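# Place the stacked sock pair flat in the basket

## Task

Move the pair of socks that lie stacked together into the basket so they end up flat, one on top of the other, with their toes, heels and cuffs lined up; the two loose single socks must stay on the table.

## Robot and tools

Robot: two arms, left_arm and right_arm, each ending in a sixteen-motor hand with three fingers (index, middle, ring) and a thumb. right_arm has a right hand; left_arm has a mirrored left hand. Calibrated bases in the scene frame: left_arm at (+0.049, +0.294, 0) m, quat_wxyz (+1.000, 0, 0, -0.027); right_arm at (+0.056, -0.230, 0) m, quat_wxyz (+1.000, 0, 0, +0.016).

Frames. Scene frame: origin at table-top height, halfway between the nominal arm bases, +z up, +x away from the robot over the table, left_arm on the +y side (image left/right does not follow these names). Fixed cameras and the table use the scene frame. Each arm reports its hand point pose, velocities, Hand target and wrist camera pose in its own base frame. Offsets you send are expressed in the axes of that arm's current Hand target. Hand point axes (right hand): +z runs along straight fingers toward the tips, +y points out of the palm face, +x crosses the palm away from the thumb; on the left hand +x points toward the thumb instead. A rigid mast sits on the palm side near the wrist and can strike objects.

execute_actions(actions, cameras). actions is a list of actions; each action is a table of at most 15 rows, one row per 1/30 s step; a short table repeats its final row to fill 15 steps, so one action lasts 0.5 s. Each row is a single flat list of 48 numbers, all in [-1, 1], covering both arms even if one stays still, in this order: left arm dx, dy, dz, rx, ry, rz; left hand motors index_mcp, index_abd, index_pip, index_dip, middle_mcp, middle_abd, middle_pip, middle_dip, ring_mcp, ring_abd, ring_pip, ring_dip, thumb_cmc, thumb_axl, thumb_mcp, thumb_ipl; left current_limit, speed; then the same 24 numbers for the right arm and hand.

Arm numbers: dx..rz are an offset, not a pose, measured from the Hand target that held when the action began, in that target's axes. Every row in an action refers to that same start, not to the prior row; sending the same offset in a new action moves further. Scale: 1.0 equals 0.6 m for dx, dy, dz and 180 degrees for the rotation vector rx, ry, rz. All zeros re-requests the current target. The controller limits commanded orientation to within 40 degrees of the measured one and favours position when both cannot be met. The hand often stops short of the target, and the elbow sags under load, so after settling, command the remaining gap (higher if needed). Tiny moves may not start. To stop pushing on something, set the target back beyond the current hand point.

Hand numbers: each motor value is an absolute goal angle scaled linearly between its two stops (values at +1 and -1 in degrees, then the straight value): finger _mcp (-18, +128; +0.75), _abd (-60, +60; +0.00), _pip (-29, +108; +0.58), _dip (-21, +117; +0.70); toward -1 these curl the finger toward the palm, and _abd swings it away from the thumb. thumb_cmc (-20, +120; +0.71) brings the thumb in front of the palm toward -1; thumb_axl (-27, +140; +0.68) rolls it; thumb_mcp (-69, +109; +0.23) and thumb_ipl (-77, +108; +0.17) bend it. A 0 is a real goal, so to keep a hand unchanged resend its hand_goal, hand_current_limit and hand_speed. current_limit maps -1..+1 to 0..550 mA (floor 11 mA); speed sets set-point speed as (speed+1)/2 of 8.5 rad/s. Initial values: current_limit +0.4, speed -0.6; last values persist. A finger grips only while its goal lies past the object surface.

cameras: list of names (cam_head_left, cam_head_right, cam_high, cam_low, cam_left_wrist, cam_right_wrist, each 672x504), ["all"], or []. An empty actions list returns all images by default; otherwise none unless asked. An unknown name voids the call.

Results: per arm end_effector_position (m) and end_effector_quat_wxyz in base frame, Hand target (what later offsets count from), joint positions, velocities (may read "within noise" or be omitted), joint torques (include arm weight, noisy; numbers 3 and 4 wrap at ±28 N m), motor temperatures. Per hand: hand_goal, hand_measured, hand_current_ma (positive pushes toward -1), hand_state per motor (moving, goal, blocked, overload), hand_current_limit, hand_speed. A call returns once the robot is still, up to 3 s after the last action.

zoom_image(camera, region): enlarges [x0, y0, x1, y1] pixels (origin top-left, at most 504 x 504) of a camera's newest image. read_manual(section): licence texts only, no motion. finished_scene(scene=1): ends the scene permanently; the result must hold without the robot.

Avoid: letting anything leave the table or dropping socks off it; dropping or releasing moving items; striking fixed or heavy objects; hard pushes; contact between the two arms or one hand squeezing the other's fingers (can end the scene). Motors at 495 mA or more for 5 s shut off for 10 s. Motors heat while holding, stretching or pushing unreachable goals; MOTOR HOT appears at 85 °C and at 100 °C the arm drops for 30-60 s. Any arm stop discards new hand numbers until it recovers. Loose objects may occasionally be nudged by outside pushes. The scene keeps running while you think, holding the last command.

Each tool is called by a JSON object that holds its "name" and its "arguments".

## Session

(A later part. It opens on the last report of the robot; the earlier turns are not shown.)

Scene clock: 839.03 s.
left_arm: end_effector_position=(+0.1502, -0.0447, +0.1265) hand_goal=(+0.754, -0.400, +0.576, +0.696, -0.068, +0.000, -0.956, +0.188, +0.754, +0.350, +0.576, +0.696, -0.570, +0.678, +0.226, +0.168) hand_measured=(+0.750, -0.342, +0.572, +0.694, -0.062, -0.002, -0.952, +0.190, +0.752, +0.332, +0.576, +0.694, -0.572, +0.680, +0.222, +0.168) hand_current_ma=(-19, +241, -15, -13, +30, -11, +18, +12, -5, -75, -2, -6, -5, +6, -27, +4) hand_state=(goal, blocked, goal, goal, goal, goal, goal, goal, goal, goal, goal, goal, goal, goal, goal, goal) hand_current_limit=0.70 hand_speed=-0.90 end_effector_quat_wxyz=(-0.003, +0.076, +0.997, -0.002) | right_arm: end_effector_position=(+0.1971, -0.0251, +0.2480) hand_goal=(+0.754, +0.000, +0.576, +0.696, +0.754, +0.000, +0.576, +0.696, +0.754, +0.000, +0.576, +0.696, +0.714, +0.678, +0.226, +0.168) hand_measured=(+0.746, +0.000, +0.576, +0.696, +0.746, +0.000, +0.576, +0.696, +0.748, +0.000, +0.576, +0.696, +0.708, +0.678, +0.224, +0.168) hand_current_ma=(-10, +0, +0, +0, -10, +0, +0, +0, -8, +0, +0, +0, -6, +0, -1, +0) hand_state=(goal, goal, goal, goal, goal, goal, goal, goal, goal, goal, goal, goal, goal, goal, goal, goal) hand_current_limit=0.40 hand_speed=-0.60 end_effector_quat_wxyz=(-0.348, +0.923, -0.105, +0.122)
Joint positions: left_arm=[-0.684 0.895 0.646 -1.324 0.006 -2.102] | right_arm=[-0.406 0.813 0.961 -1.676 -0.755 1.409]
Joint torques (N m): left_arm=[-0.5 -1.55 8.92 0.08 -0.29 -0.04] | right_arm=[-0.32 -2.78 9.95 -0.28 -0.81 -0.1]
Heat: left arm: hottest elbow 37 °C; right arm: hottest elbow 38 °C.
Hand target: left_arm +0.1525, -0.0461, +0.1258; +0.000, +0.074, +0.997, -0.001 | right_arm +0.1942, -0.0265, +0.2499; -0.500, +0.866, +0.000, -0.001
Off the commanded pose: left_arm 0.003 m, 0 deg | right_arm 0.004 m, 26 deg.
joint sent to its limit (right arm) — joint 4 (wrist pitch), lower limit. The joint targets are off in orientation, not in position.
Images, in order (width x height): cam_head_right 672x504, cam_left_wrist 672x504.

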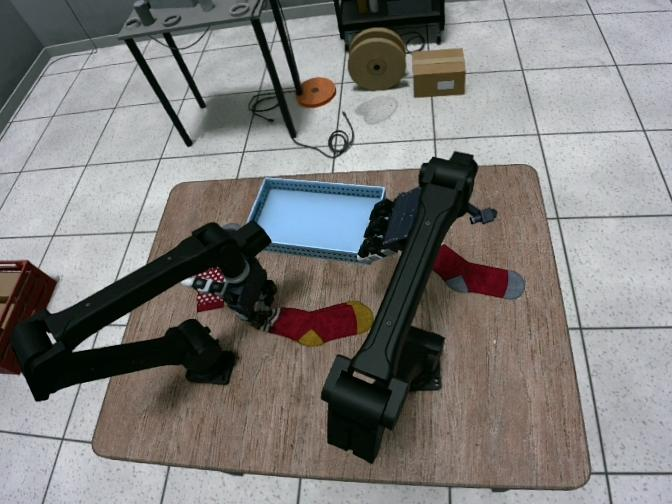

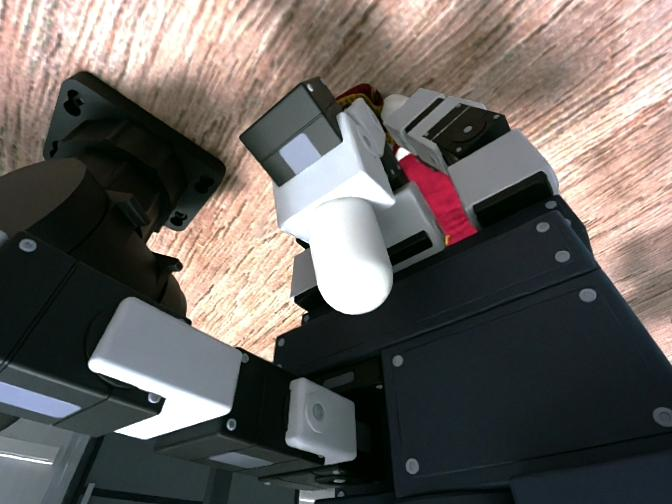

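{"name": "execute_actions", "arguments": {"actions": [[[0,0,0,0,0,0,0.754,-0.55,0.576,0.696,-0.068,0,-0.956,0.188,0.754,0.55,0.576,0.696,-0.571,0.678,0.226,0.168,0.4,-0.8,0,0,0,0,0,0,0.754,0,0.576,0.696,0.754,0,0.576,0.696,0.754,0,0.576,0.696,0.714,0.678,0.226,0.168,0.4,-0.6]],[[0,0,-0.025,0,0,0,0.754,-0.55,0.576,0.696,-0.068,0,-0.956,0.188,0.754,0.55,0.576,0.696,-0.571,0.678,0.226,0.168,0.4,-0.8,0,0,0,0,0,0,0.754,0,0.576,0.696,0.754,0,0.576,0.696,0.754,0,0.576,0.696,0.714,0.678,0.226,0.168,0.4,-0.6]],[[0,0,-0.025,0,0,0,0.754,-0.55,0.576,0.696,-0.068,0,-0.956,0.188,0.754,0.55,0.576,0.696,-0.571,0.678,0.226,0.168,0.4,-0.8,0,0,0,0,0,0,0.754,0,0.576,0.696,0.754,0,0.576,0.696,0.754,0,0.576,0.696,0.714,0.678,0.226,0.168,0.4,-0.6]]], "cameras": ["cam_left_wrist","cam_head_right","cam_head_left","cam_low","cam_right_wrist"]}}

{"name": "zoom_image", "arguments": {"camera": "cam_left_wrist", "region": [300, 20, 500, 260]}}

{"name": "zoom_image", "arguments": {"camera": "cam_head_right", "region": [220, 250, 380, 370]}}

{"name": "zoom_image", "arguments": {"camera": "cam_right_wrist", "region": [320, 0, 540, 220]}}

Scene clock: 855.27 s.
left_arm: end_effector_position=(+0.1427, -0.0385, +0.1397) hand_goal=(+0.754, -0.550, +0.576, +0.696, -0.068, +0.000, -0.956, +0.188, +0.754, +0.550, +0.576, +0.696, -0.570, +0.678, +0.226, +0.168) hand_measured=(+0.750, -0.356, +0.572, +0.694, -0.062, -0.002, -0.952, +0.190, +0.754, +0.334, +0.576, +0.694, -0.572, +0.680, +0.222, +0.168) hand_current_ma=(-18, +385, -15, -13, +30, -11, +18, +12, -2, -385, -2, -6, -5, +6, -27, +4) hand_state=(goal, blocked, goal, goal, goal, goal, goal, goal, goal, blocked, goal, goal, goal, goal, goal, goal) hand_current_limit=0.40 hand_speed=-0.80 end_effector_quat_wxyz=(-0.019, +0.076, +0.997, +0.009) | right_arm: end_effector_position=(+0.1971, -0.0251, +0.2480) hand_goal=(+0.754, +0.000, +0.576, +0.696, +0.754, +0.000, +0.576, +0.696, +0.754, +0.000, +0.576, +0.696, +0.714, +0.678, +0.226, +0.168) hand_measured=(+0.746, +0.000, +0.576, +0.696, +0.746, +0.000, +0.576, +0.696, +0.748, +0.000, +0.576, +0.696, +0.708, +0.678, +0.224, +0.168) hand_current_ma=(-10, +0, +0, +0, -10, +0, +0, +0, -8, +0, +0, +0, -6, +0, -1, +0) hand_state=(goal, goal, goal, goal, goal, goal, goal, goal, goal, goal, goal, goal, goal, goal, goal, goal) hand_current_limit=0.40 hand_speed=-0.60 end_effector_quat_wxyz=(-0.348, +0.923, -0.105, +0.122)
Joint positions: left_arm=[-0.684 0.885 0.669 -1.396 0.006 -2.102] | right_arm=[-0.406 0.813 0.961 -1.676 -0.755 1.409]
Joint torques (N m): left_arm=[-0.44 -2.49 12.77 -0.62 -0.28 -0.04] | right_arm=[-0.32 -2.9 9.99 -0.31 -0.82 -0.1]
Heat: left arm: hottest elbow 37 °C; right arm: hottest elbow 38 °C.
Hand target: left_arm +0.1526, -0.0460, +0.1558; +0.000, +0.074, +0.997, -0.001 | right_arm +0.1942, -0.0265, +0.2499; -0.500, +0.866, +0.000, -0.001
Off the commanded pose: left_arm 0.020 m, 2 deg | right_arm 0.004 m, 26 deg.
joint sent to its limit (right arm) — joint 4 (wrist pitch), lower limit. The joint targets are off in orientation, not in position.
Images, in order (width x height): cam_head_left 672x504, cam_head_right 672x504, cam_low 672x504, cam_left_wrist 672x504, cam_right_wrist 672x504.

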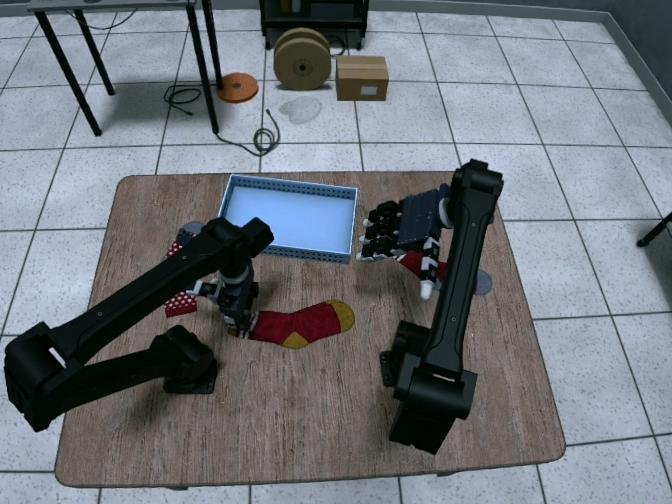

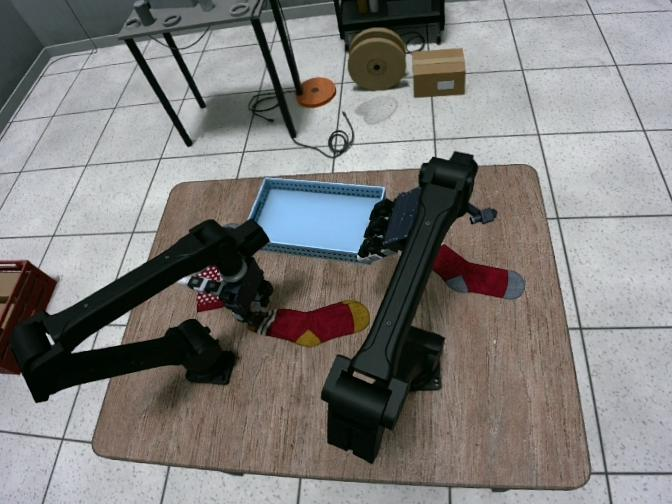

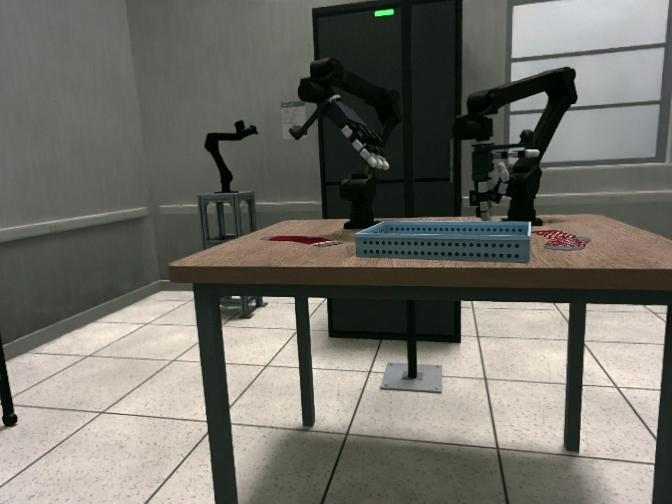

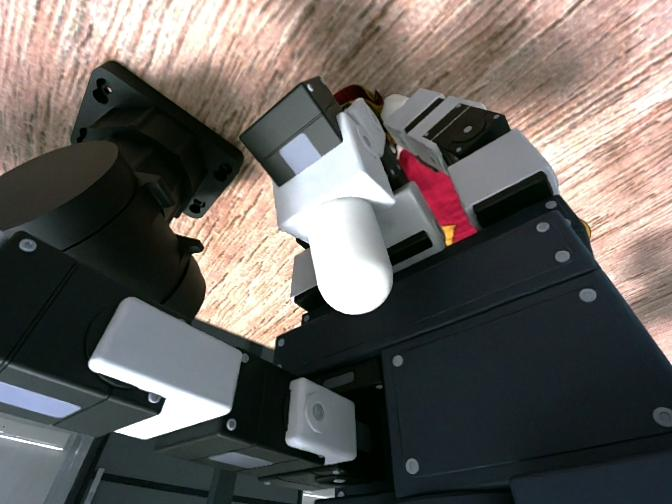

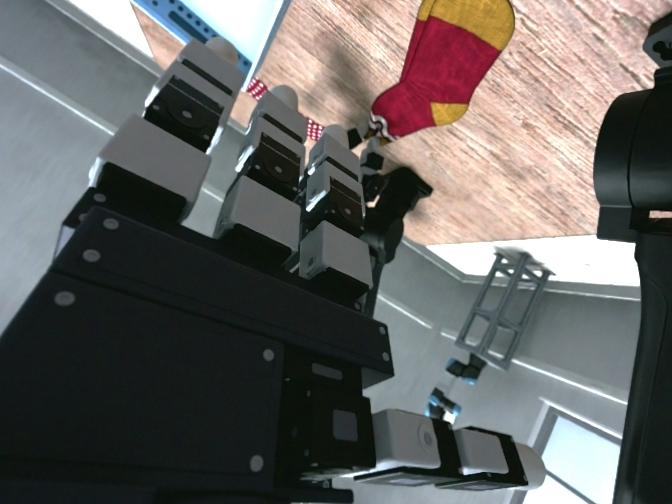

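Scaled by 2.100.

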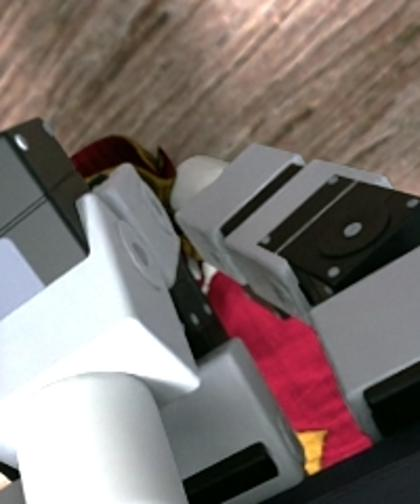

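Scaled by 3.150.

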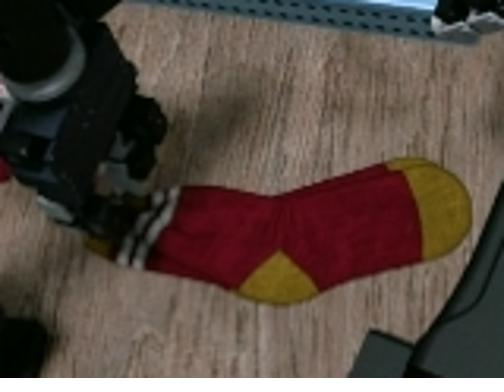

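Scaled by 2.291.

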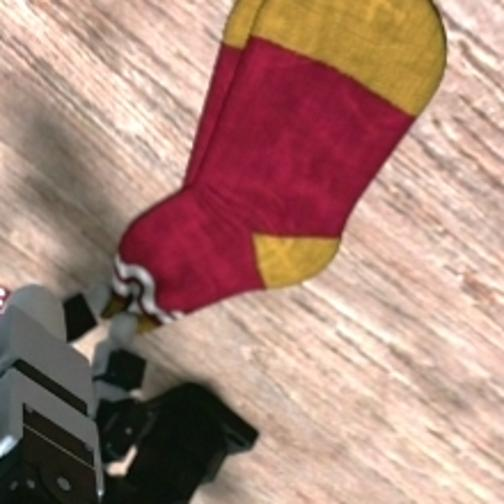

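{"name": "execute_actions", "arguments": {"actions": [], "cameras": ["cam_high"]}}

{"name": "zoom_image", "arguments": {"camera": "cam_high", "region": [430, 150, 570, 330]}}

Scene clock: 869.73 s.
left_arm: end_effector_position=(+0.1427, -0.0385, +0.1397) hand_goal=(+0.754, -0.550, +0.576, +0.696, -0.068, +0.000, -0.956, +0.188, +0.754, +0.550, +0.576, +0.696, -0.570, +0.678, +0.226, +0.168) hand_measured=(+0.750, -0.356, +0.572, +0.694, -0.062, -0.002, -0.952, +0.190, +0.754, +0.334, +0.576, +0.694, -0.572, +0.680, +0.222, +0.168) hand_current_ma=(-18, +385, -15, -13, +30, -11, +18, +12, -2, -385, -2, -6, -5, +6, -27, +4) hand_state=(goal, blocked, goal, goal, goal, goal, goal, goal, goal, blocked, goal, goal, goal, goal, goal, goal) hand_current_limit=0.40 hand_speed=-0.80 end_effector_quat_wxyz=(-0.019, +0.076, +0.997, +0.009) | right_arm: end_effector_position=(+0.1971, -0.0251, +0.2480) hand_goal=(+0.754, +0.000, +0.576, +0.696, +0.754, +0.000, +0.576, +0.696, +0.754, +0.000, +0.576, +0.696, +0.714, +0.678, +0.226, +0.168) hand_measured=(+0.746, +0.000, +0.576, +0.696, +0.746, +0.000, +0.576, +0.696, +0.748, +0.000, +0.576, +0.696, +0.708, +0.678, +0.224, +0.168) hand_current_ma=(-10, +0, +0, +0, -10, +0, +0, +0, -8, +0, +0, +0, -6, +0, -1, +0) hand_state=(goal, goal, goal, goal, goal, goal, goal, goal, goal, goal, goal, goal, goal, goal, goal, goal) hand_current_limit=0.40 hand_speed=-0.60 end_effector_quat_wxyz=(-0.348, +0.923, -0.105, +0.122)
Joint positions: left_arm=[-0.684 0.885 0.669 -1.396 0.006 -2.102] | right_arm=[-0.406 0.813 0.961 -1.676 -0.755 1.409]
Joint velocities: within noise
Joint torques (N m): left_arm=[-0.5 -2.37 12.82 -0.65 -0.28 -0.03] | right_arm=[-0.38 -2.61 9.98 -0.29 -0.82 -0.12]
Motor temperatures (°C): left_arm=[31 30 38 28 28 29] | right_arm=[31 30 38 28 29 28]
Heat: left arm: hottest elbow 38 °C; right arm: hottest elbow 38 °C.
Hand target: left_arm +0.1526, -0.0460, +0.1558; +0.000, +0.074, +0.997, -0.001 | right_arm +0.1942, -0.0265, +0.2499; -0.500, +0.866, +0.000, -0.001
Off the commanded pose: left_arm 0.020 m, 2 deg | right_arm 0.004 m, 26 deg.
Images, in order (width x height): cam_high 672x504.

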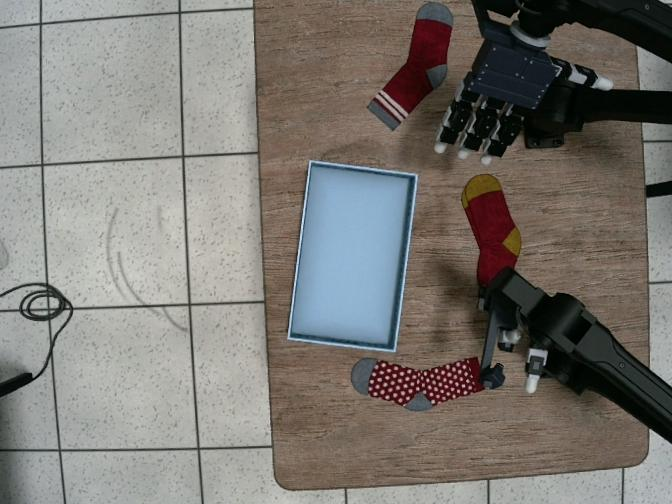

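Scaled by 2.800.

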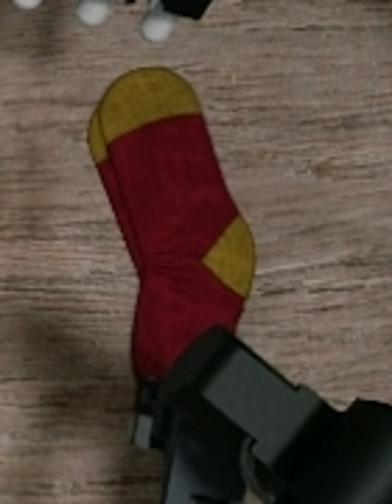

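{"name": "execute_actions", "arguments": {"actions": [[[0,0,0,0,0,0,0.754,-0.55,0.576,0.696,-0.068,0,-0.956,0.188,0.754,0.55,0.576,0.696,-0.571,0.678,0.226,0.168,0.4,-0.8,0,0,0,-0.0829,-0.01,-0.0179,0.754,0.21,0.576,0.696,0.4,0,-0.3,0.188,0.754,-0.21,0.576,0.696,0.1,0.678,0.226,0.168,0.4,-0.7]],[[0,0,0,0,0,0,0.754,-0.55,0.576,0.696,-0.068,0,-0.956,0.188,0.754,0.55,0.576,0.696,-0.571,0.678,0.226,0.168,0.4,-0.8,0,0,0,-0.0829,-0.01,-0.0179,0.754,0.21,0.576,0.696,-0.068,0,-0.956,0.188,0.754,-0.21,0.576,0.696,-0.571,0.678,0.226,0.168,0.4,-0.7]],[[0,0,0,0,0,0,0.754,-0.55,0.576,0.696,-0.068,0,-0.956,0.188,0.754,0.55,0.576,0.696,-0.571,0.678,0.226,0.168,0.4,-0.8,0,0,0,-0.0829,-0.01,-0.0179,0.754,0.21,0.576,0.696,-0.068,0,-0.956,0.188,0.754,-0.21,0.576,0.696,-0.571,0.678,0.226,0.168,0.4,-0.7]],[[0,0,0,0,0,0,0.754,-0.55,0.576,0.696,-0.068,0,-0.956,0.188,0.754,0.55,0.576,0.696,-0.571,0.678,0.226,0.168,0.4,-0.8,0,0,0,-0.0829,-0.01,-0.0179,0.754,0.21,0.576,0.696,-0.068,0,-0.956,0.188,0.754,-0.21,0.576,0.696,-0.571,0.678,0.226,0.168,0.4,-0.7]]], "cameras": ["cam_high","cam_head_left"]}}

Scene clock: 901.63 s.
left_arm: end_effector_position=(+0.1427, -0.0385, +0.1397) hand_goal=(+0.754, -0.550, +0.576, +0.696, -0.068, +0.000, -0.956, +0.188, +0.754, +0.550, +0.576, +0.696, -0.570, +0.678, +0.226, +0.168) hand_measured=(+0.750, -0.356, +0.572, +0.694, -0.062, -0.002, -0.952, +0.190, +0.754, +0.334, +0.576, +0.694, -0.572, +0.680, +0.222, +0.168) hand_current_ma=(-18, +385, -15, -13, +30, -11, +18, +12, -2, -385, -2, -6, -5, +6, -27, +4) hand_state=(goal, blocked, goal, goal, goal, goal, goal, goal, goal, blocked, goal, goal, goal, goal, goal, goal) hand_current_limit=0.40 hand_speed=-0.80 end_effector_quat_wxyz=(-0.019, +0.076, +0.997, +0.009) | right_arm: end_effector_position=(+0.1921, -0.0283, +0.2528) hand_goal=(+0.754, +0.210, +0.576, +0.696, -0.068, +0.000, -0.956, +0.188, +0.754, -0.210, +0.576, +0.696, -0.570, +0.678, +0.226, +0.168) hand_measured=(+0.750, +0.206, +0.576, +0.696, -0.054, +0.000, -0.952, +0.190, +0.752, -0.206, +0.576, +0.696, -0.568, +0.678, +0.224, +0.168) hand_current_ma=(-3, -2, +0, +0, +20, +0, +3, +2, -2, +3, +0, +0, +1, +0, -3, +0) hand_state=(goal, goal, goal, goal, goal, goal, goal, goal, goal, goal, goal, goal, goal, goal, goal, goal) hand_current_limit=0.40 hand_speed=-0.70 end_effector_quat_wxyz=(-0.002, +0.992, +0.125, +0.004)
Joint positions: left_arm=[-0.684 0.885 0.669 -1.396 0.006 -2.102] | right_arm=[0.299 0.842 0.953 -1.673 -0.003 1.619]
Joint torques (N m): left_arm=[-0.44 -2.49 12.83 -0.64 -0.28 -0.03] | right_arm=[0.56 -1.67 9.74 0.34 0.25 0.05]
Heat: left arm: hottest elbow 40 °C; right arm: hottest elbow 38 °C.
Hand target: left_arm +0.1526, -0.0460, +0.1558; +0.000, +0.074, +0.997, -0.001 | right_arm +0.1942, -0.0264, +0.2499; +0.000, +0.992, +0.123, +0.001
Off the commanded pose: left_arm 0.020 m, 2 deg | right_arm 0.004 m, 1 deg.
Images, in order (width x height): cam_head_left 672x504, cam_high 672x504.

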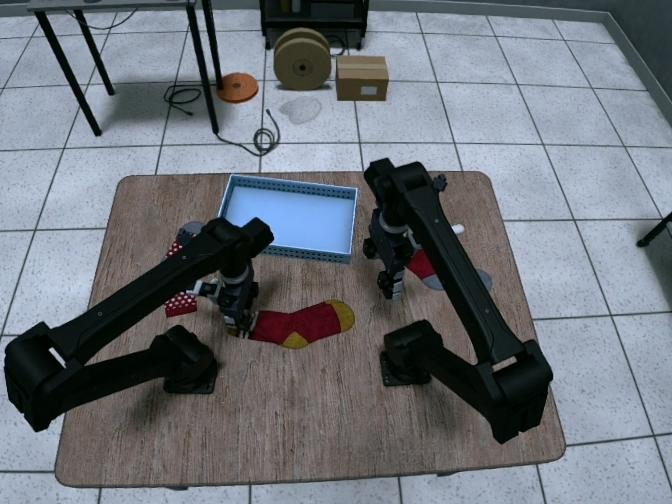

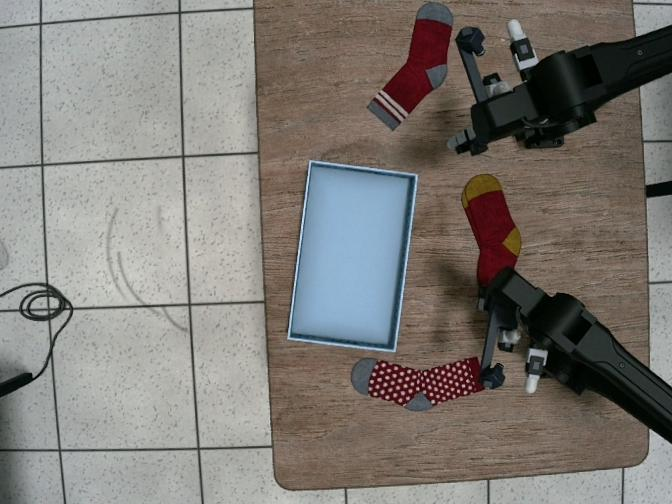

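{"name": "execute_actions", "arguments": {"actions": [[[0,0,0,0,0,0,0.754,-0.55,0.576,0.696,-0.068,0,-0.956,0.188,0.754,0.55,0.576,0.696,-0.571,0.678,0.226,0.168,0.4,-0.8,-0.0167,-0.0575,0.0278,0,0,0,0.754,0.21,0.576,0.696,-0.068,0,-0.956,0.188,0.754,-0.21,0.576,0.696,-0.571,0.678,0.226,0.168,0.4,-0.7]],[[0,0,0,0,0,0,0.754,-0.55,0.576,0.696,-0.068,0,-0.956,0.188,0.754,0.55,0.576,0.696,-0.571,0.678,0.226,0.168,0.4,-0.8,-0.0167,-0.0575,0.0278,0,0,0,0.754,0.21,0.576,0.696,-0.068,0,-0.956,0.188,0.754,-0.21,0.576,0.696,-0.571,0.678,0.226,0.168,0.4,-0.7]],[[0,0,0,0,0,0,0.754,-0.55,0.576,0.696,-0.068,0,-0.956,0.188,0.754,0.55,0.576,0.696,-0.571,0.678,0.226,0.168,0.4,-0.8,-0.0167,-0.0575,0.0278,0,0,0,0.754,0.21,0.576,0.696,-0.068,0,-0.956,0.188,0.754,-0.21,0.576,0.696,-0.571,0.678,0.226,0.168,0.4,-0.7]]], "cameras": ["cam_high","cam_head_left","cam_head_right","cam_right_wrist"]}}

{"name": "zoom_image", "arguments": {"camera": "cam_head_left", "region": [290, 260, 420, 370]}}

Scene clock: 912.43 s.
left_arm: end_effector_position=(+0.1427, -0.0385, +0.1397) hand_goal=(+0.754, -0.550, +0.576, +0.696, -0.068, +0.000, -0.956, +0.188, +0.754, +0.550, +0.576, +0.696, -0.570, +0.678, +0.226, +0.168) hand_measured=(+0.750, -0.356, +0.572, +0.694, -0.062, -0.002, -0.952, +0.190, +0.754, +0.334, +0.576, +0.694, -0.572, +0.680, +0.222, +0.168) hand_current_ma=(-18, +385, -15, -13, +30, -11, +18, +12, -2, -385, -2, -6, -5, +6, -27, +4) hand_state=(goal, blocked, goal, goal, goal, goal, goal, goal, goal, blocked, goal, goal, goal, goal, goal, goal) hand_current_limit=0.40 hand_speed=-0.80 end_effector_quat_wxyz=(-0.019, +0.076, +0.997, +0.009) | right_arm: end_effector_position=(+0.1406, +0.0620, +0.2026) hand_goal=(+0.754, +0.210, +0.576, +0.696, -0.068, +0.000, -0.956, +0.188, +0.754, -0.210, +0.576, +0.696, -0.570, +0.678, +0.226, +0.168) hand_measured=(+0.752, +0.206, +0.576, +0.696, -0.056, +0.000, -0.952, +0.190, +0.752, -0.206, +0.576, +0.696, -0.568, +0.678, +0.224, +0.168) hand_current_ma=(-2, -2, +0, +0, +19, +0, +3, +2, -2, +3, +0, +0, +1, +0, -3, +0) hand_state=(goal, goal, goal, goal, goal, goal, goal, goal, goal, goal, goal, goal, goal, goal, goal, goal) hand_current_limit=0.40 hand_speed=-0.70 end_effector_quat_wxyz=(-0.021, +0.989, +0.146, -0.012)
Joint positions: left_arm=[-0.684 0.885 0.669 -1.396 0.006 -2.102] | right_arm=[0.789 0.841 0.829 -1.552 -0.048 2.066]
Joint torques (N m): left_arm=[-0.44 -2.43 12.81 -0.62 -0.27 -0.03] | right_arm=[0.5 -1.55 9.83 0.28 -0.14 0.08]
Heat: left arm: hottest elbow 40 °C; right arm: hottest elbow 39 °C.
Hand target: left_arm +0.1526, -0.0460, +0.1558; +0.000, +0.074, +0.997, -0.001 | right_arm +0.1399, +0.0667, +0.1998; +0.000, +0.992, +0.123, +0.001
Off the commanded pose: left_arm 0.020 m, 2 deg | right_arm 0.005 m, 4 deg.
joint sent to its limit (right arm) — joint 6 (wrist roll), upper limit. The joint targets are off in orientation, not in position.
Images, in order (width x height): cam_head_left 672x504, cam_head_right 672x504, cam_high 672x504, cam_right_wrist 672x504.

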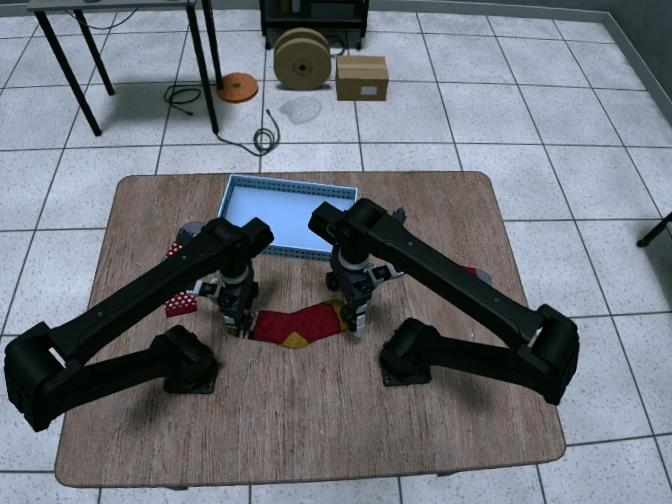

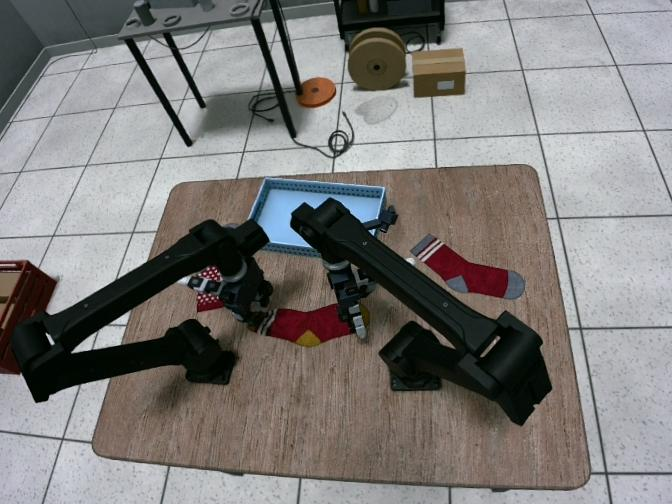

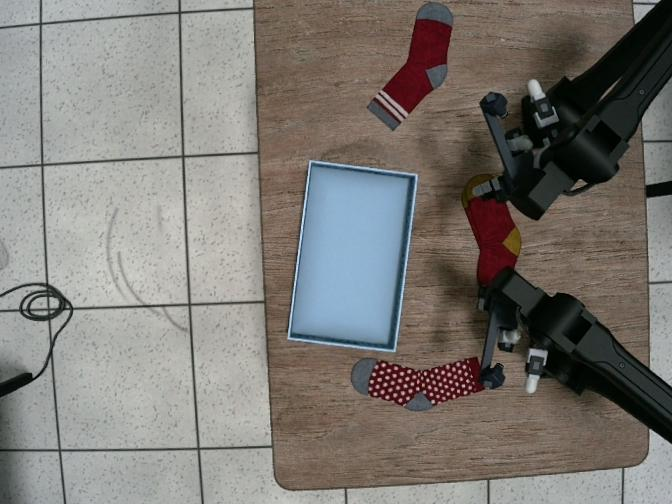

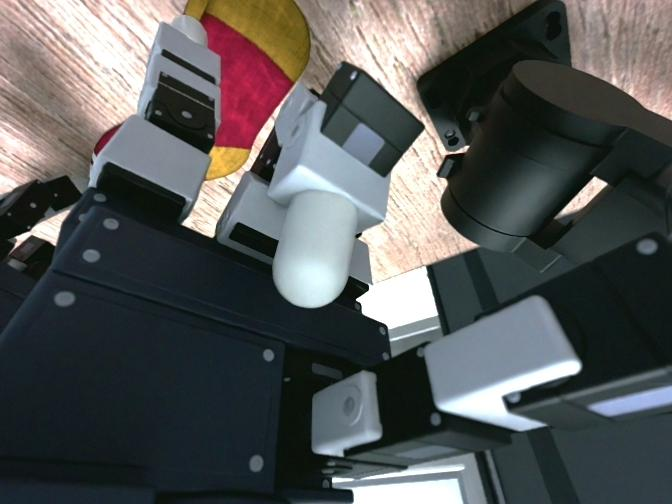

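Scaled by 3.877.

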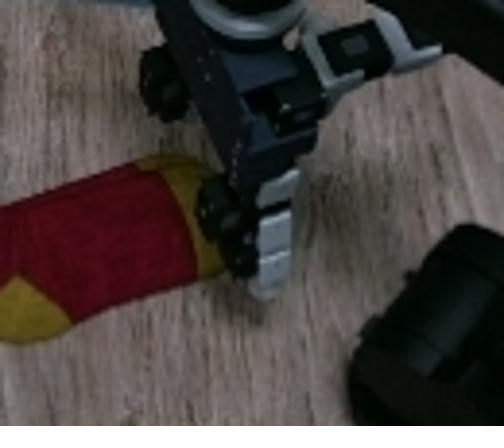

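{"name": "execute_actions", "arguments": {"actions": [[[0,0,0,0,0,0,0.754,-0.55,0.576,0.696,-0.068,0,-0.956,0.188,0.754,0.55,0.576,0.696,-0.571,0.678,0.226,0.168,0.4,-0.8,0,0,0.0517,0,0,-0.014,0.754,0.21,0.576,0.696,-0.068,0,-0.956,0.188,0.754,-0.21,0.576,0.696,-0.571,0.678,0.226,0.168,0.4,-0.7]],[[0,0,0,0,0,0,0.754,-0.55,0.576,0.696,-0.068,0,-0.956,0.188,0.754,0.55,0.576,0.696,-0.571,0.678,0.226,0.168,0.4,-0.8,0,0,0.0517,0,0,0,0.754,0.21,0.576,0.696,-0.068,0,-0.956,0.188,0.754,-0.21,0.576,0.696,-0.571,0.678,0.226,0.168,0.4,-0.7]]], "cameras": ["cam_high","cam_head_left","cam_head_right","cam_right_wrist"]}}

{"name": "zoom_image", "arguments": {"camera": "cam_head_left", "region": [290, 260, 420, 370]}}

{"name": "zoom_image", "arguments": {"camera": "cam_high", "region": [430, 130, 570, 270]}}

{"name": "zoom_image", "arguments": {"camera": "cam_right_wrist", "region": [100, 0, 400, 220]}}

Scene clock: 924.60 s.
left_arm: end_effector_position=(+0.1427, -0.0385, +0.1397) hand_goal=(+0.754, -0.550, +0.576, +0.696, -0.068, +0.000, -0.956, +0.188, +0.754, +0.550, +0.576, +0.696, -0.570, +0.678, +0.226, +0.168) hand_measured=(+0.750, -0.356, +0.572, +0.694, -0.062, -0.002, -0.952, +0.190, +0.754, +0.334, +0.576, +0.694, -0.572, +0.680, +0.222, +0.168) hand_current_ma=(-18, +385, -15, -13, +30, -11, +18, +12, -2, -385, -2, -6, -5, +6, -27, +4) hand_state=(goal, blocked, goal, goal, goal, goal, goal, goal, goal, blocked, goal, goal, goal, goal, goal, goal) hand_current_limit=0.40 hand_speed=-0.80 end_effector_quat_wxyz=(-0.019, +0.076, +0.997, +0.009) | right_arm: end_effector_position=(+0.1400, +0.0635, +0.1396) hand_goal=(+0.754, +0.210, +0.576, +0.696, -0.068, +0.000, -0.956, +0.188, +0.754, -0.210, +0.576, +0.696, -0.570, +0.678, +0.226, +0.168) hand_measured=(+0.752, +0.206, +0.576, +0.696, -0.056, +0.000, -0.952, +0.190, +0.752, -0.206, +0.576, +0.696, -0.568, +0.678, +0.224, +0.168) hand_current_ma=(-2, -2, +0, +0, +19, +0, +3, +2, -2, +3, +0, +0, +1, +0, -3, +0) hand_state=(goal, goal, goal, goal, goal, goal, goal, goal, goal, goal, goal, goal, goal, goal, goal, goal) hand_current_limit=0.40 hand_speed=-0.70 end_effector_quat_wxyz=(-0.014, +0.987, +0.159, -0.009)
Joint positions: left_arm=[-0.684 0.885 0.669 -1.396 0.006 -2.102] | right_arm=[0.816 0.862 0.67 -1.375 -0.033 2.068]
Joint torques (N m): left_arm=[-0.38 -2.43 12.81 -0.62 -0.28 -0.04] | right_arm=[0.56 -1.61 9.69 0.29 0.17 0.07]
Heat: left arm: hottest elbow 40 °C; right arm: hottest elbow 39 °C.
Hand target: left_arm +0.1526, -0.0460, +0.1558; +0.000, +0.074, +0.997, -0.001 | right_arm +0.1400, +0.0666, +0.1377; +0.000, +0.989, +0.145, +0.001
Off the commanded pose: left_arm 0.020 m, 2 deg | right_arm 0.004 m, 3 deg.
joint sent to its limit (right arm) — joint 6 (wrist roll), upper limit. The joint targets still meet the commanded pose.
Images, in order (width x height): cam_head_left 672x504, cam_head_right 672x504, cam_high 672x504, cam_right_wrist 672x504.

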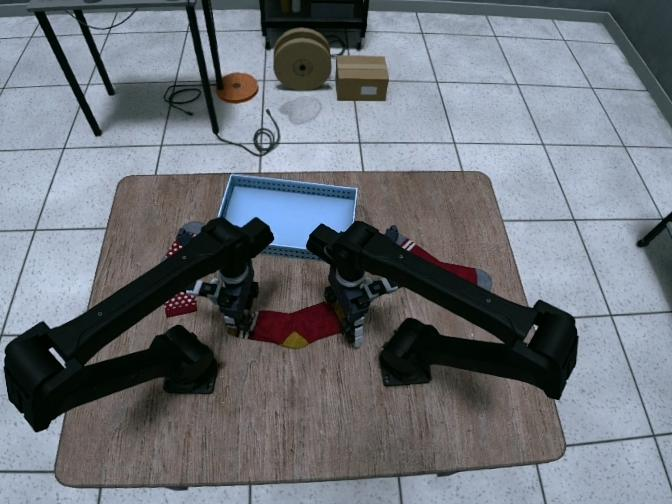

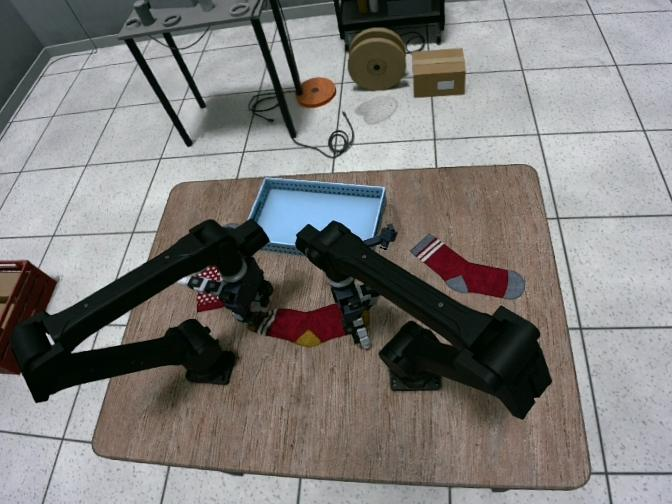

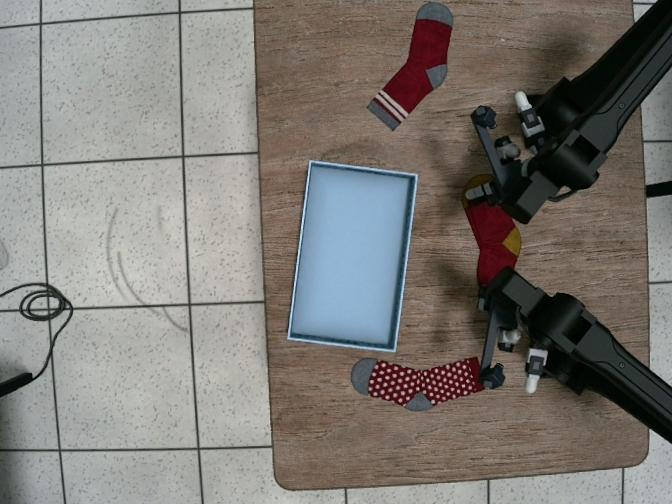

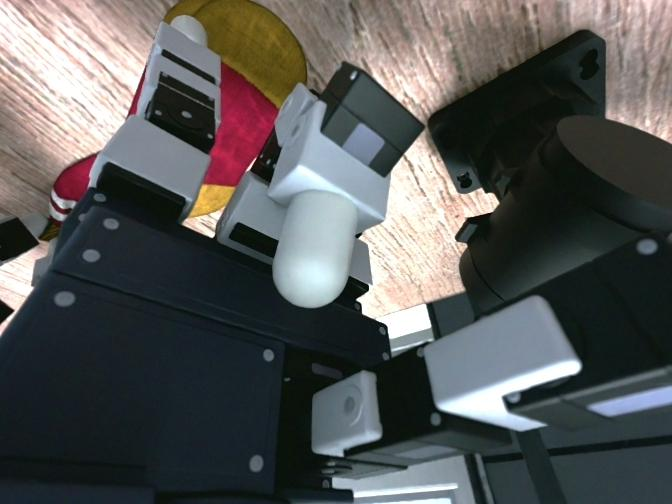

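Scaled by 3.877.

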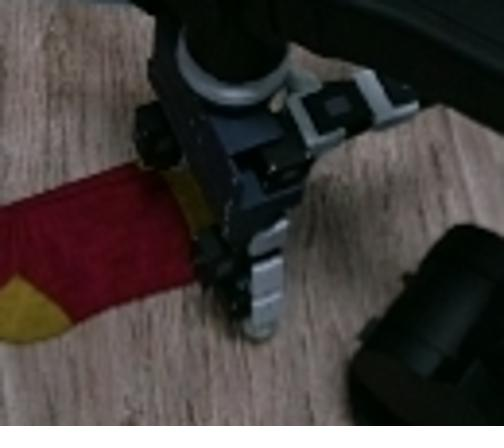

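Scaled by 3.600.

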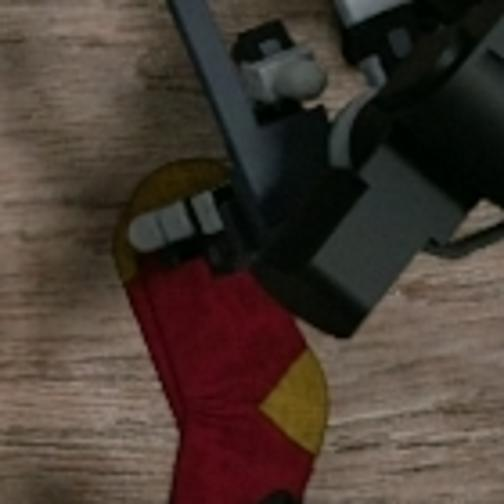

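Scaled by 1.680.

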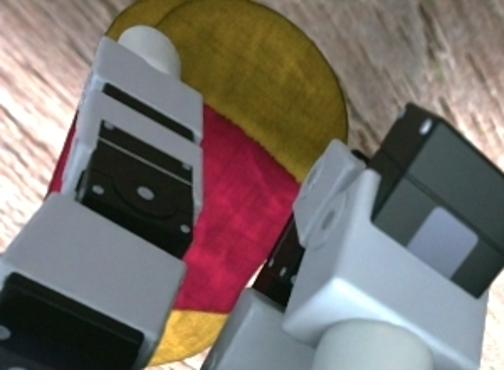

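{"name": "execute_actions", "arguments": {"actions": [[[0,0,0,0,0,0,0.754,-0.55,0.576,0.696,-0.068,0,-0.956,0.188,0.754,0.55,0.576,0.696,-0.571,0.678,0.226,0.168,0.4,-0.8,0.0522,-0.0142,0,0,0,0,0.754,0.175,0.576,0.696,-0.068,0,-0.956,0.188,0.754,-0.175,0.576,0.696,-0.571,0.678,0.226,0.168,0.4,-0.7]],[[0,0,0,0,0,0,0.754,-0.55,0.576,0.696,-0.068,0,-0.956,0.188,0.754,0.55,0.576,0.696,-0.571,0.678,0.226,0.168,0.4,-0.8,0,0,0,0,0,0,0.754,0.175,0.576,0.696,-0.068,0,-0.956,0.188,0.754,-0.175,0.576,0.696,-0.571,0.678,0.226,0.168,0.4,-0.7]]], "cameras": ["cam_high","cam_head_left","cam_right_wrist"]}}

{"name": "zoom_image", "arguments": {"camera": "cam_head_left", "region": [290, 260, 420, 370]}}

{"name": "zoom_image", "arguments": {"camera": "cam_high", "region": [430, 130, 570, 270]}}

{"name": "zoom_image", "arguments": {"camera": "cam_right_wrist", "region": [100, 0, 400, 220]}}

Scene clock: 963.50 s.
left_arm: end_effector_position=(+0.1427, -0.0385, +0.1397) hand_goal=(+0.754, -0.550, +0.576, +0.696, -0.068, +0.000, -0.956, +0.188, +0.754, +0.550, +0.576, +0.696, -0.570, +0.678, +0.226, +0.168) hand_measured=(+0.750, -0.356, +0.572, +0.694, -0.062, -0.002, -0.952, +0.190, +0.754, +0.334, +0.576, +0.694, -0.572, +0.680, +0.222, +0.168) hand_current_ma=(-18, +385, -15, -13, +30, -11, +18, +12, -2, -385, -2, -6, -5, +6, -27, +4) hand_state=(goal, blocked, goal, goal, goal, goal, goal, goal, goal, blocked, goal, goal, goal, goal, goal, goal) hand_current_limit=0.40 hand_speed=-0.80 end_effector_quat_wxyz=(-0.019, +0.076, +0.997, +0.009) | right_arm: end_effector_position=(+0.1581, +0.0756, +0.1302) hand_goal=(+0.754, +0.176, +0.576, +0.696, -0.068, +0.000, -0.956, +0.188, +0.754, -0.174, +0.576, +0.696, -0.570, +0.678, +0.226, +0.168) hand_measured=(+0.752, +0.178, +0.576, +0.696, -0.056, +0.000, -0.952, +0.190, +0.752, -0.172, +0.574, +0.696, -0.568, +0.678, +0.222, +0.168) hand_current_ma=(-2, +1, +0, +0, +19, +0, +3, +2, -1, +1, -1, +0, +1, +0, -4, +0) hand_state=(goal, goal, goal, goal, goal, goal, goal, goal, goal, goal, goal, goal, goal, goal, goal, goal) hand_current_limit=0.40 hand_speed=-0.70 end_effector_quat_wxyz=(+0.005, +0.988, +0.157, -0.012)
Joint positions: left_arm=[-0.684 0.885 0.669 -1.396 0.006 -2.102] | right_arm=[0.813 0.968 0.691 -1.319 -0.008 2.069]
Joint torques (N m): left_arm=[-0.5 -2.37 12.79 -0.64 -0.28 -0.03] | right_arm=[-1.2 -2.61 12.11 0.12 0.22 0.07]
Heat: left arm: hottest elbow 41 °C; right arm: hottest elbow 38 °C.
Hand target: left_arm +0.1526, -0.0460, +0.1558; +0.000, +0.074, +0.997, -0.001 | right_arm +0.1676, +0.0838, +0.1378; +0.000, +0.989, +0.145, +0.001
Off the commanded pose: left_arm 0.020 m, 2 deg | right_arm 0.015 m, 2 deg.
joint sent to its limit (right arm) — joint 6 (wrist roll), upper limit. The joint targets still meet the commanded pose.
Images, in order (width x height): cam_head_left 672x504, cam_high 672x504, cam_right_wrist 672x504.

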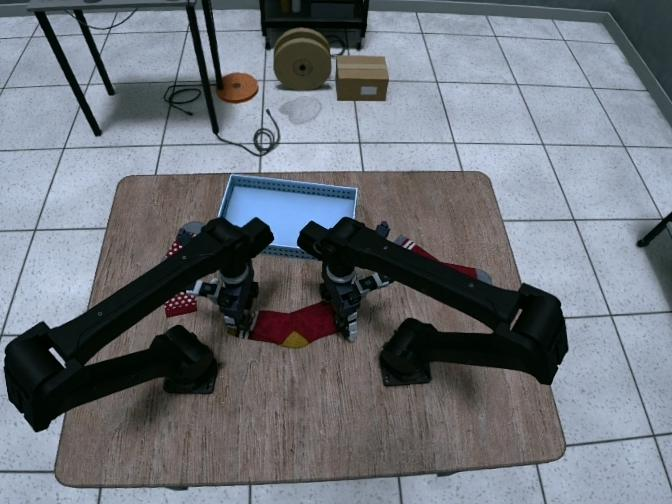

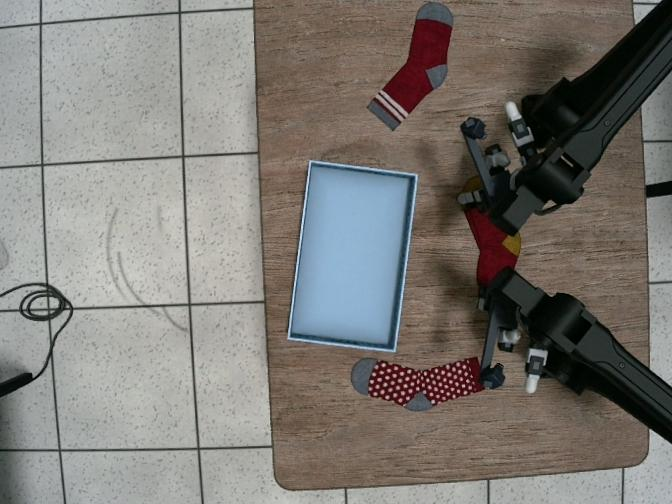

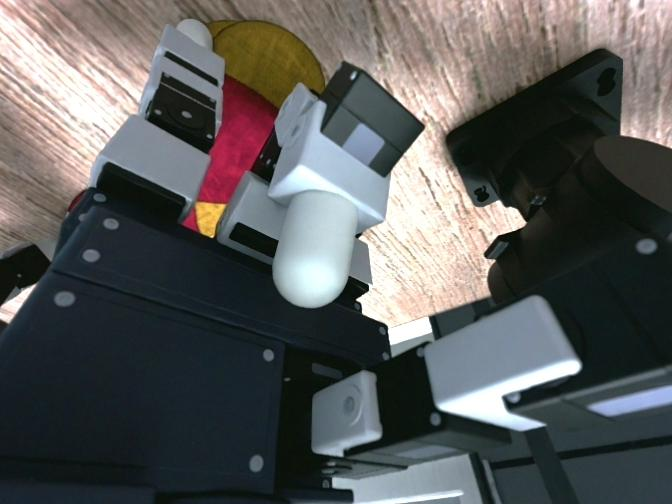

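Scaled by 3.877.

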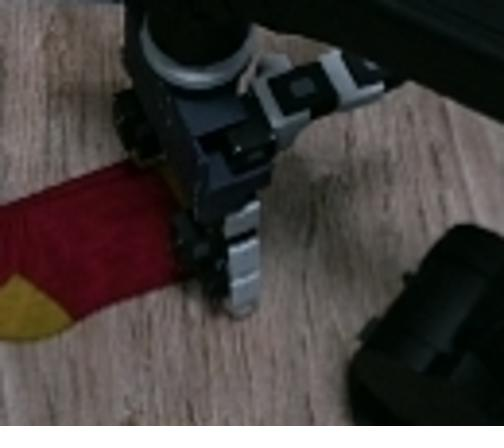

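Scaled by 3.600.

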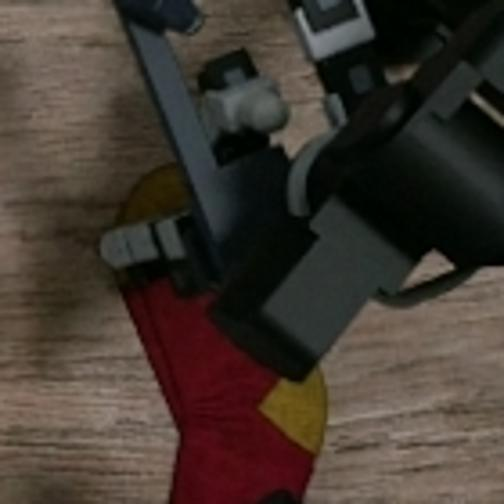

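Scaled by 1.680.

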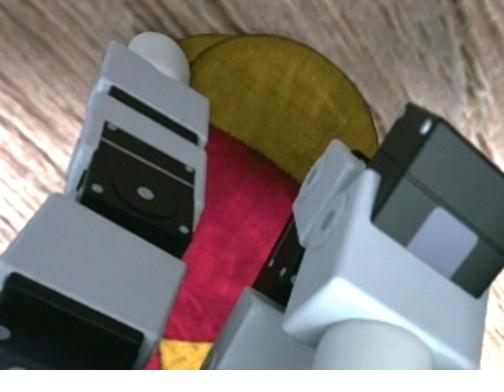

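{"name": "execute_actions", "arguments": {"actions": [[[0,0,0,0,0,0,0.754,-0.55,0.576,0.696,-0.068,0,-0.956,0.188,0.754,0.55,0.576,0.696,-0.571,0.678,0.226,0.168,0.4,-0.8,0.01,0,-0.01,0,0,0,0.754,0.175,0.576,0.696,-0.068,0,-0.956,0.188,0.754,-0.175,0.576,0.696,-0.571,0.678,0.226,0.168,0.4,-0.7]]], "cameras": ["cam_high","cam_right_wrist"]}}

{"name": "zoom_image", "arguments": {"camera": "cam_high", "region": [430, 130, 570, 270]}}

{"name": "zoom_image", "arguments": {"camera": "cam_right_wrist", "region": [100, 0, 400, 220]}}

Scene clock: 970.57 s.
left_arm: end_effector_position=(+0.1427, -0.0385, +0.1397) hand_goal=(+0.754, -0.550, +0.576, +0.696, -0.068, +0.000, -0.956, +0.188, +0.754, +0.550, +0.576, +0.696, -0.570, +0.678, +0.226, +0.168) hand_measured=(+0.750, -0.356, +0.572, +0.694, -0.062, -0.002, -0.952, +0.190, +0.754, +0.334, +0.576, +0.694, -0.572, +0.680, +0.222, +0.168) hand_current_ma=(-18, +385, -15, -13, +30, -11, +18, +12, -2, -385, -2, -6, -5, +6, -27, +4) hand_state=(goal, blocked, goal, goal, goal, goal, goal, goal, goal, blocked, goal, goal, goal, goal, goal, goal) hand_current_limit=0.40 hand_speed=-0.80 end_effector_quat_wxyz=(-0.019, +0.076, +0.997, +0.009) | right_arm: end_effector_position=(+0.1625, +0.0766, +0.1325) hand_goal=(+0.754, +0.176, +0.576, +0.696, -0.068, +0.000, -0.956, +0.188, +0.754, -0.174, +0.576, +0.696, -0.570, +0.678, +0.226, +0.168) hand_measured=(+0.752, +0.178, +0.576, +0.696, -0.056, +0.000, -0.952, +0.190, +0.754, -0.172, +0.576, +0.696, -0.568, +0.678, +0.222, +0.168) hand_current_ma=(-2, +1, +0, +0, +19, +0, +3, +2, +0, +1, +0, +0, +1, +0, -4, +0) hand_state=(goal, goal, goal, goal, goal, goal, goal, goal, goal, goal, goal, goal, goal, goal, goal, goal) hand_current_limit=0.40 hand_speed=-0.70 end_effector_quat_wxyz=(+0.007, +0.988, +0.153, -0.010)
Joint positions: left_arm=[-0.684 0.885 0.669 -1.396 0.006 -2.102] | right_arm=[0.805 0.98 0.703 -1.319 -0.001 2.069]
Joint torques (N m): left_arm=[-0.5 -2.43 12.81 -0.62 -0.29 -0.03] | right_arm=[-0.97 -2.84 12.94 -0.24 0.19 0.04]
Heat: left arm: hottest elbow 42 °C; right arm: hottest elbow 38 °C.
Hand target: left_arm +0.1526, -0.0460, +0.1558; +0.000, +0.074, +0.997, -0.001 | right_arm +0.1734, +0.0856, +0.1438; +0.000, +0.989, +0.145, +0.001
Off the commanded pose: left_arm 0.020 m, 2 deg | right_arm 0.018 m, 2 deg.
Images, in order (width x height): cam_high 672x504, cam_right_wrist 672x504.

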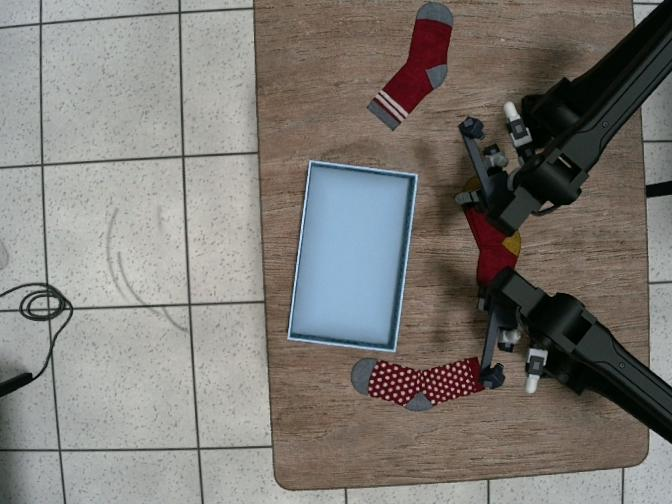

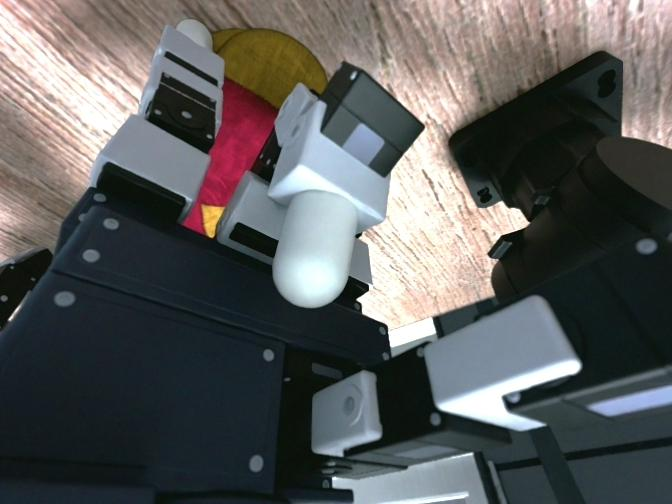

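Scaled by 3.600.

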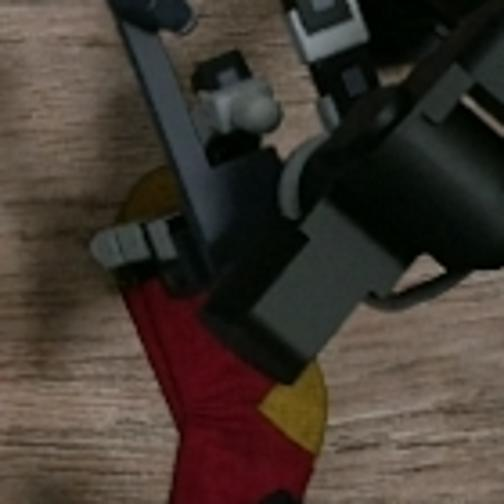

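Scaled by 1.680.

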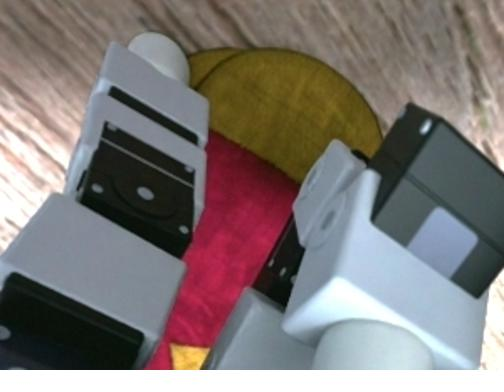

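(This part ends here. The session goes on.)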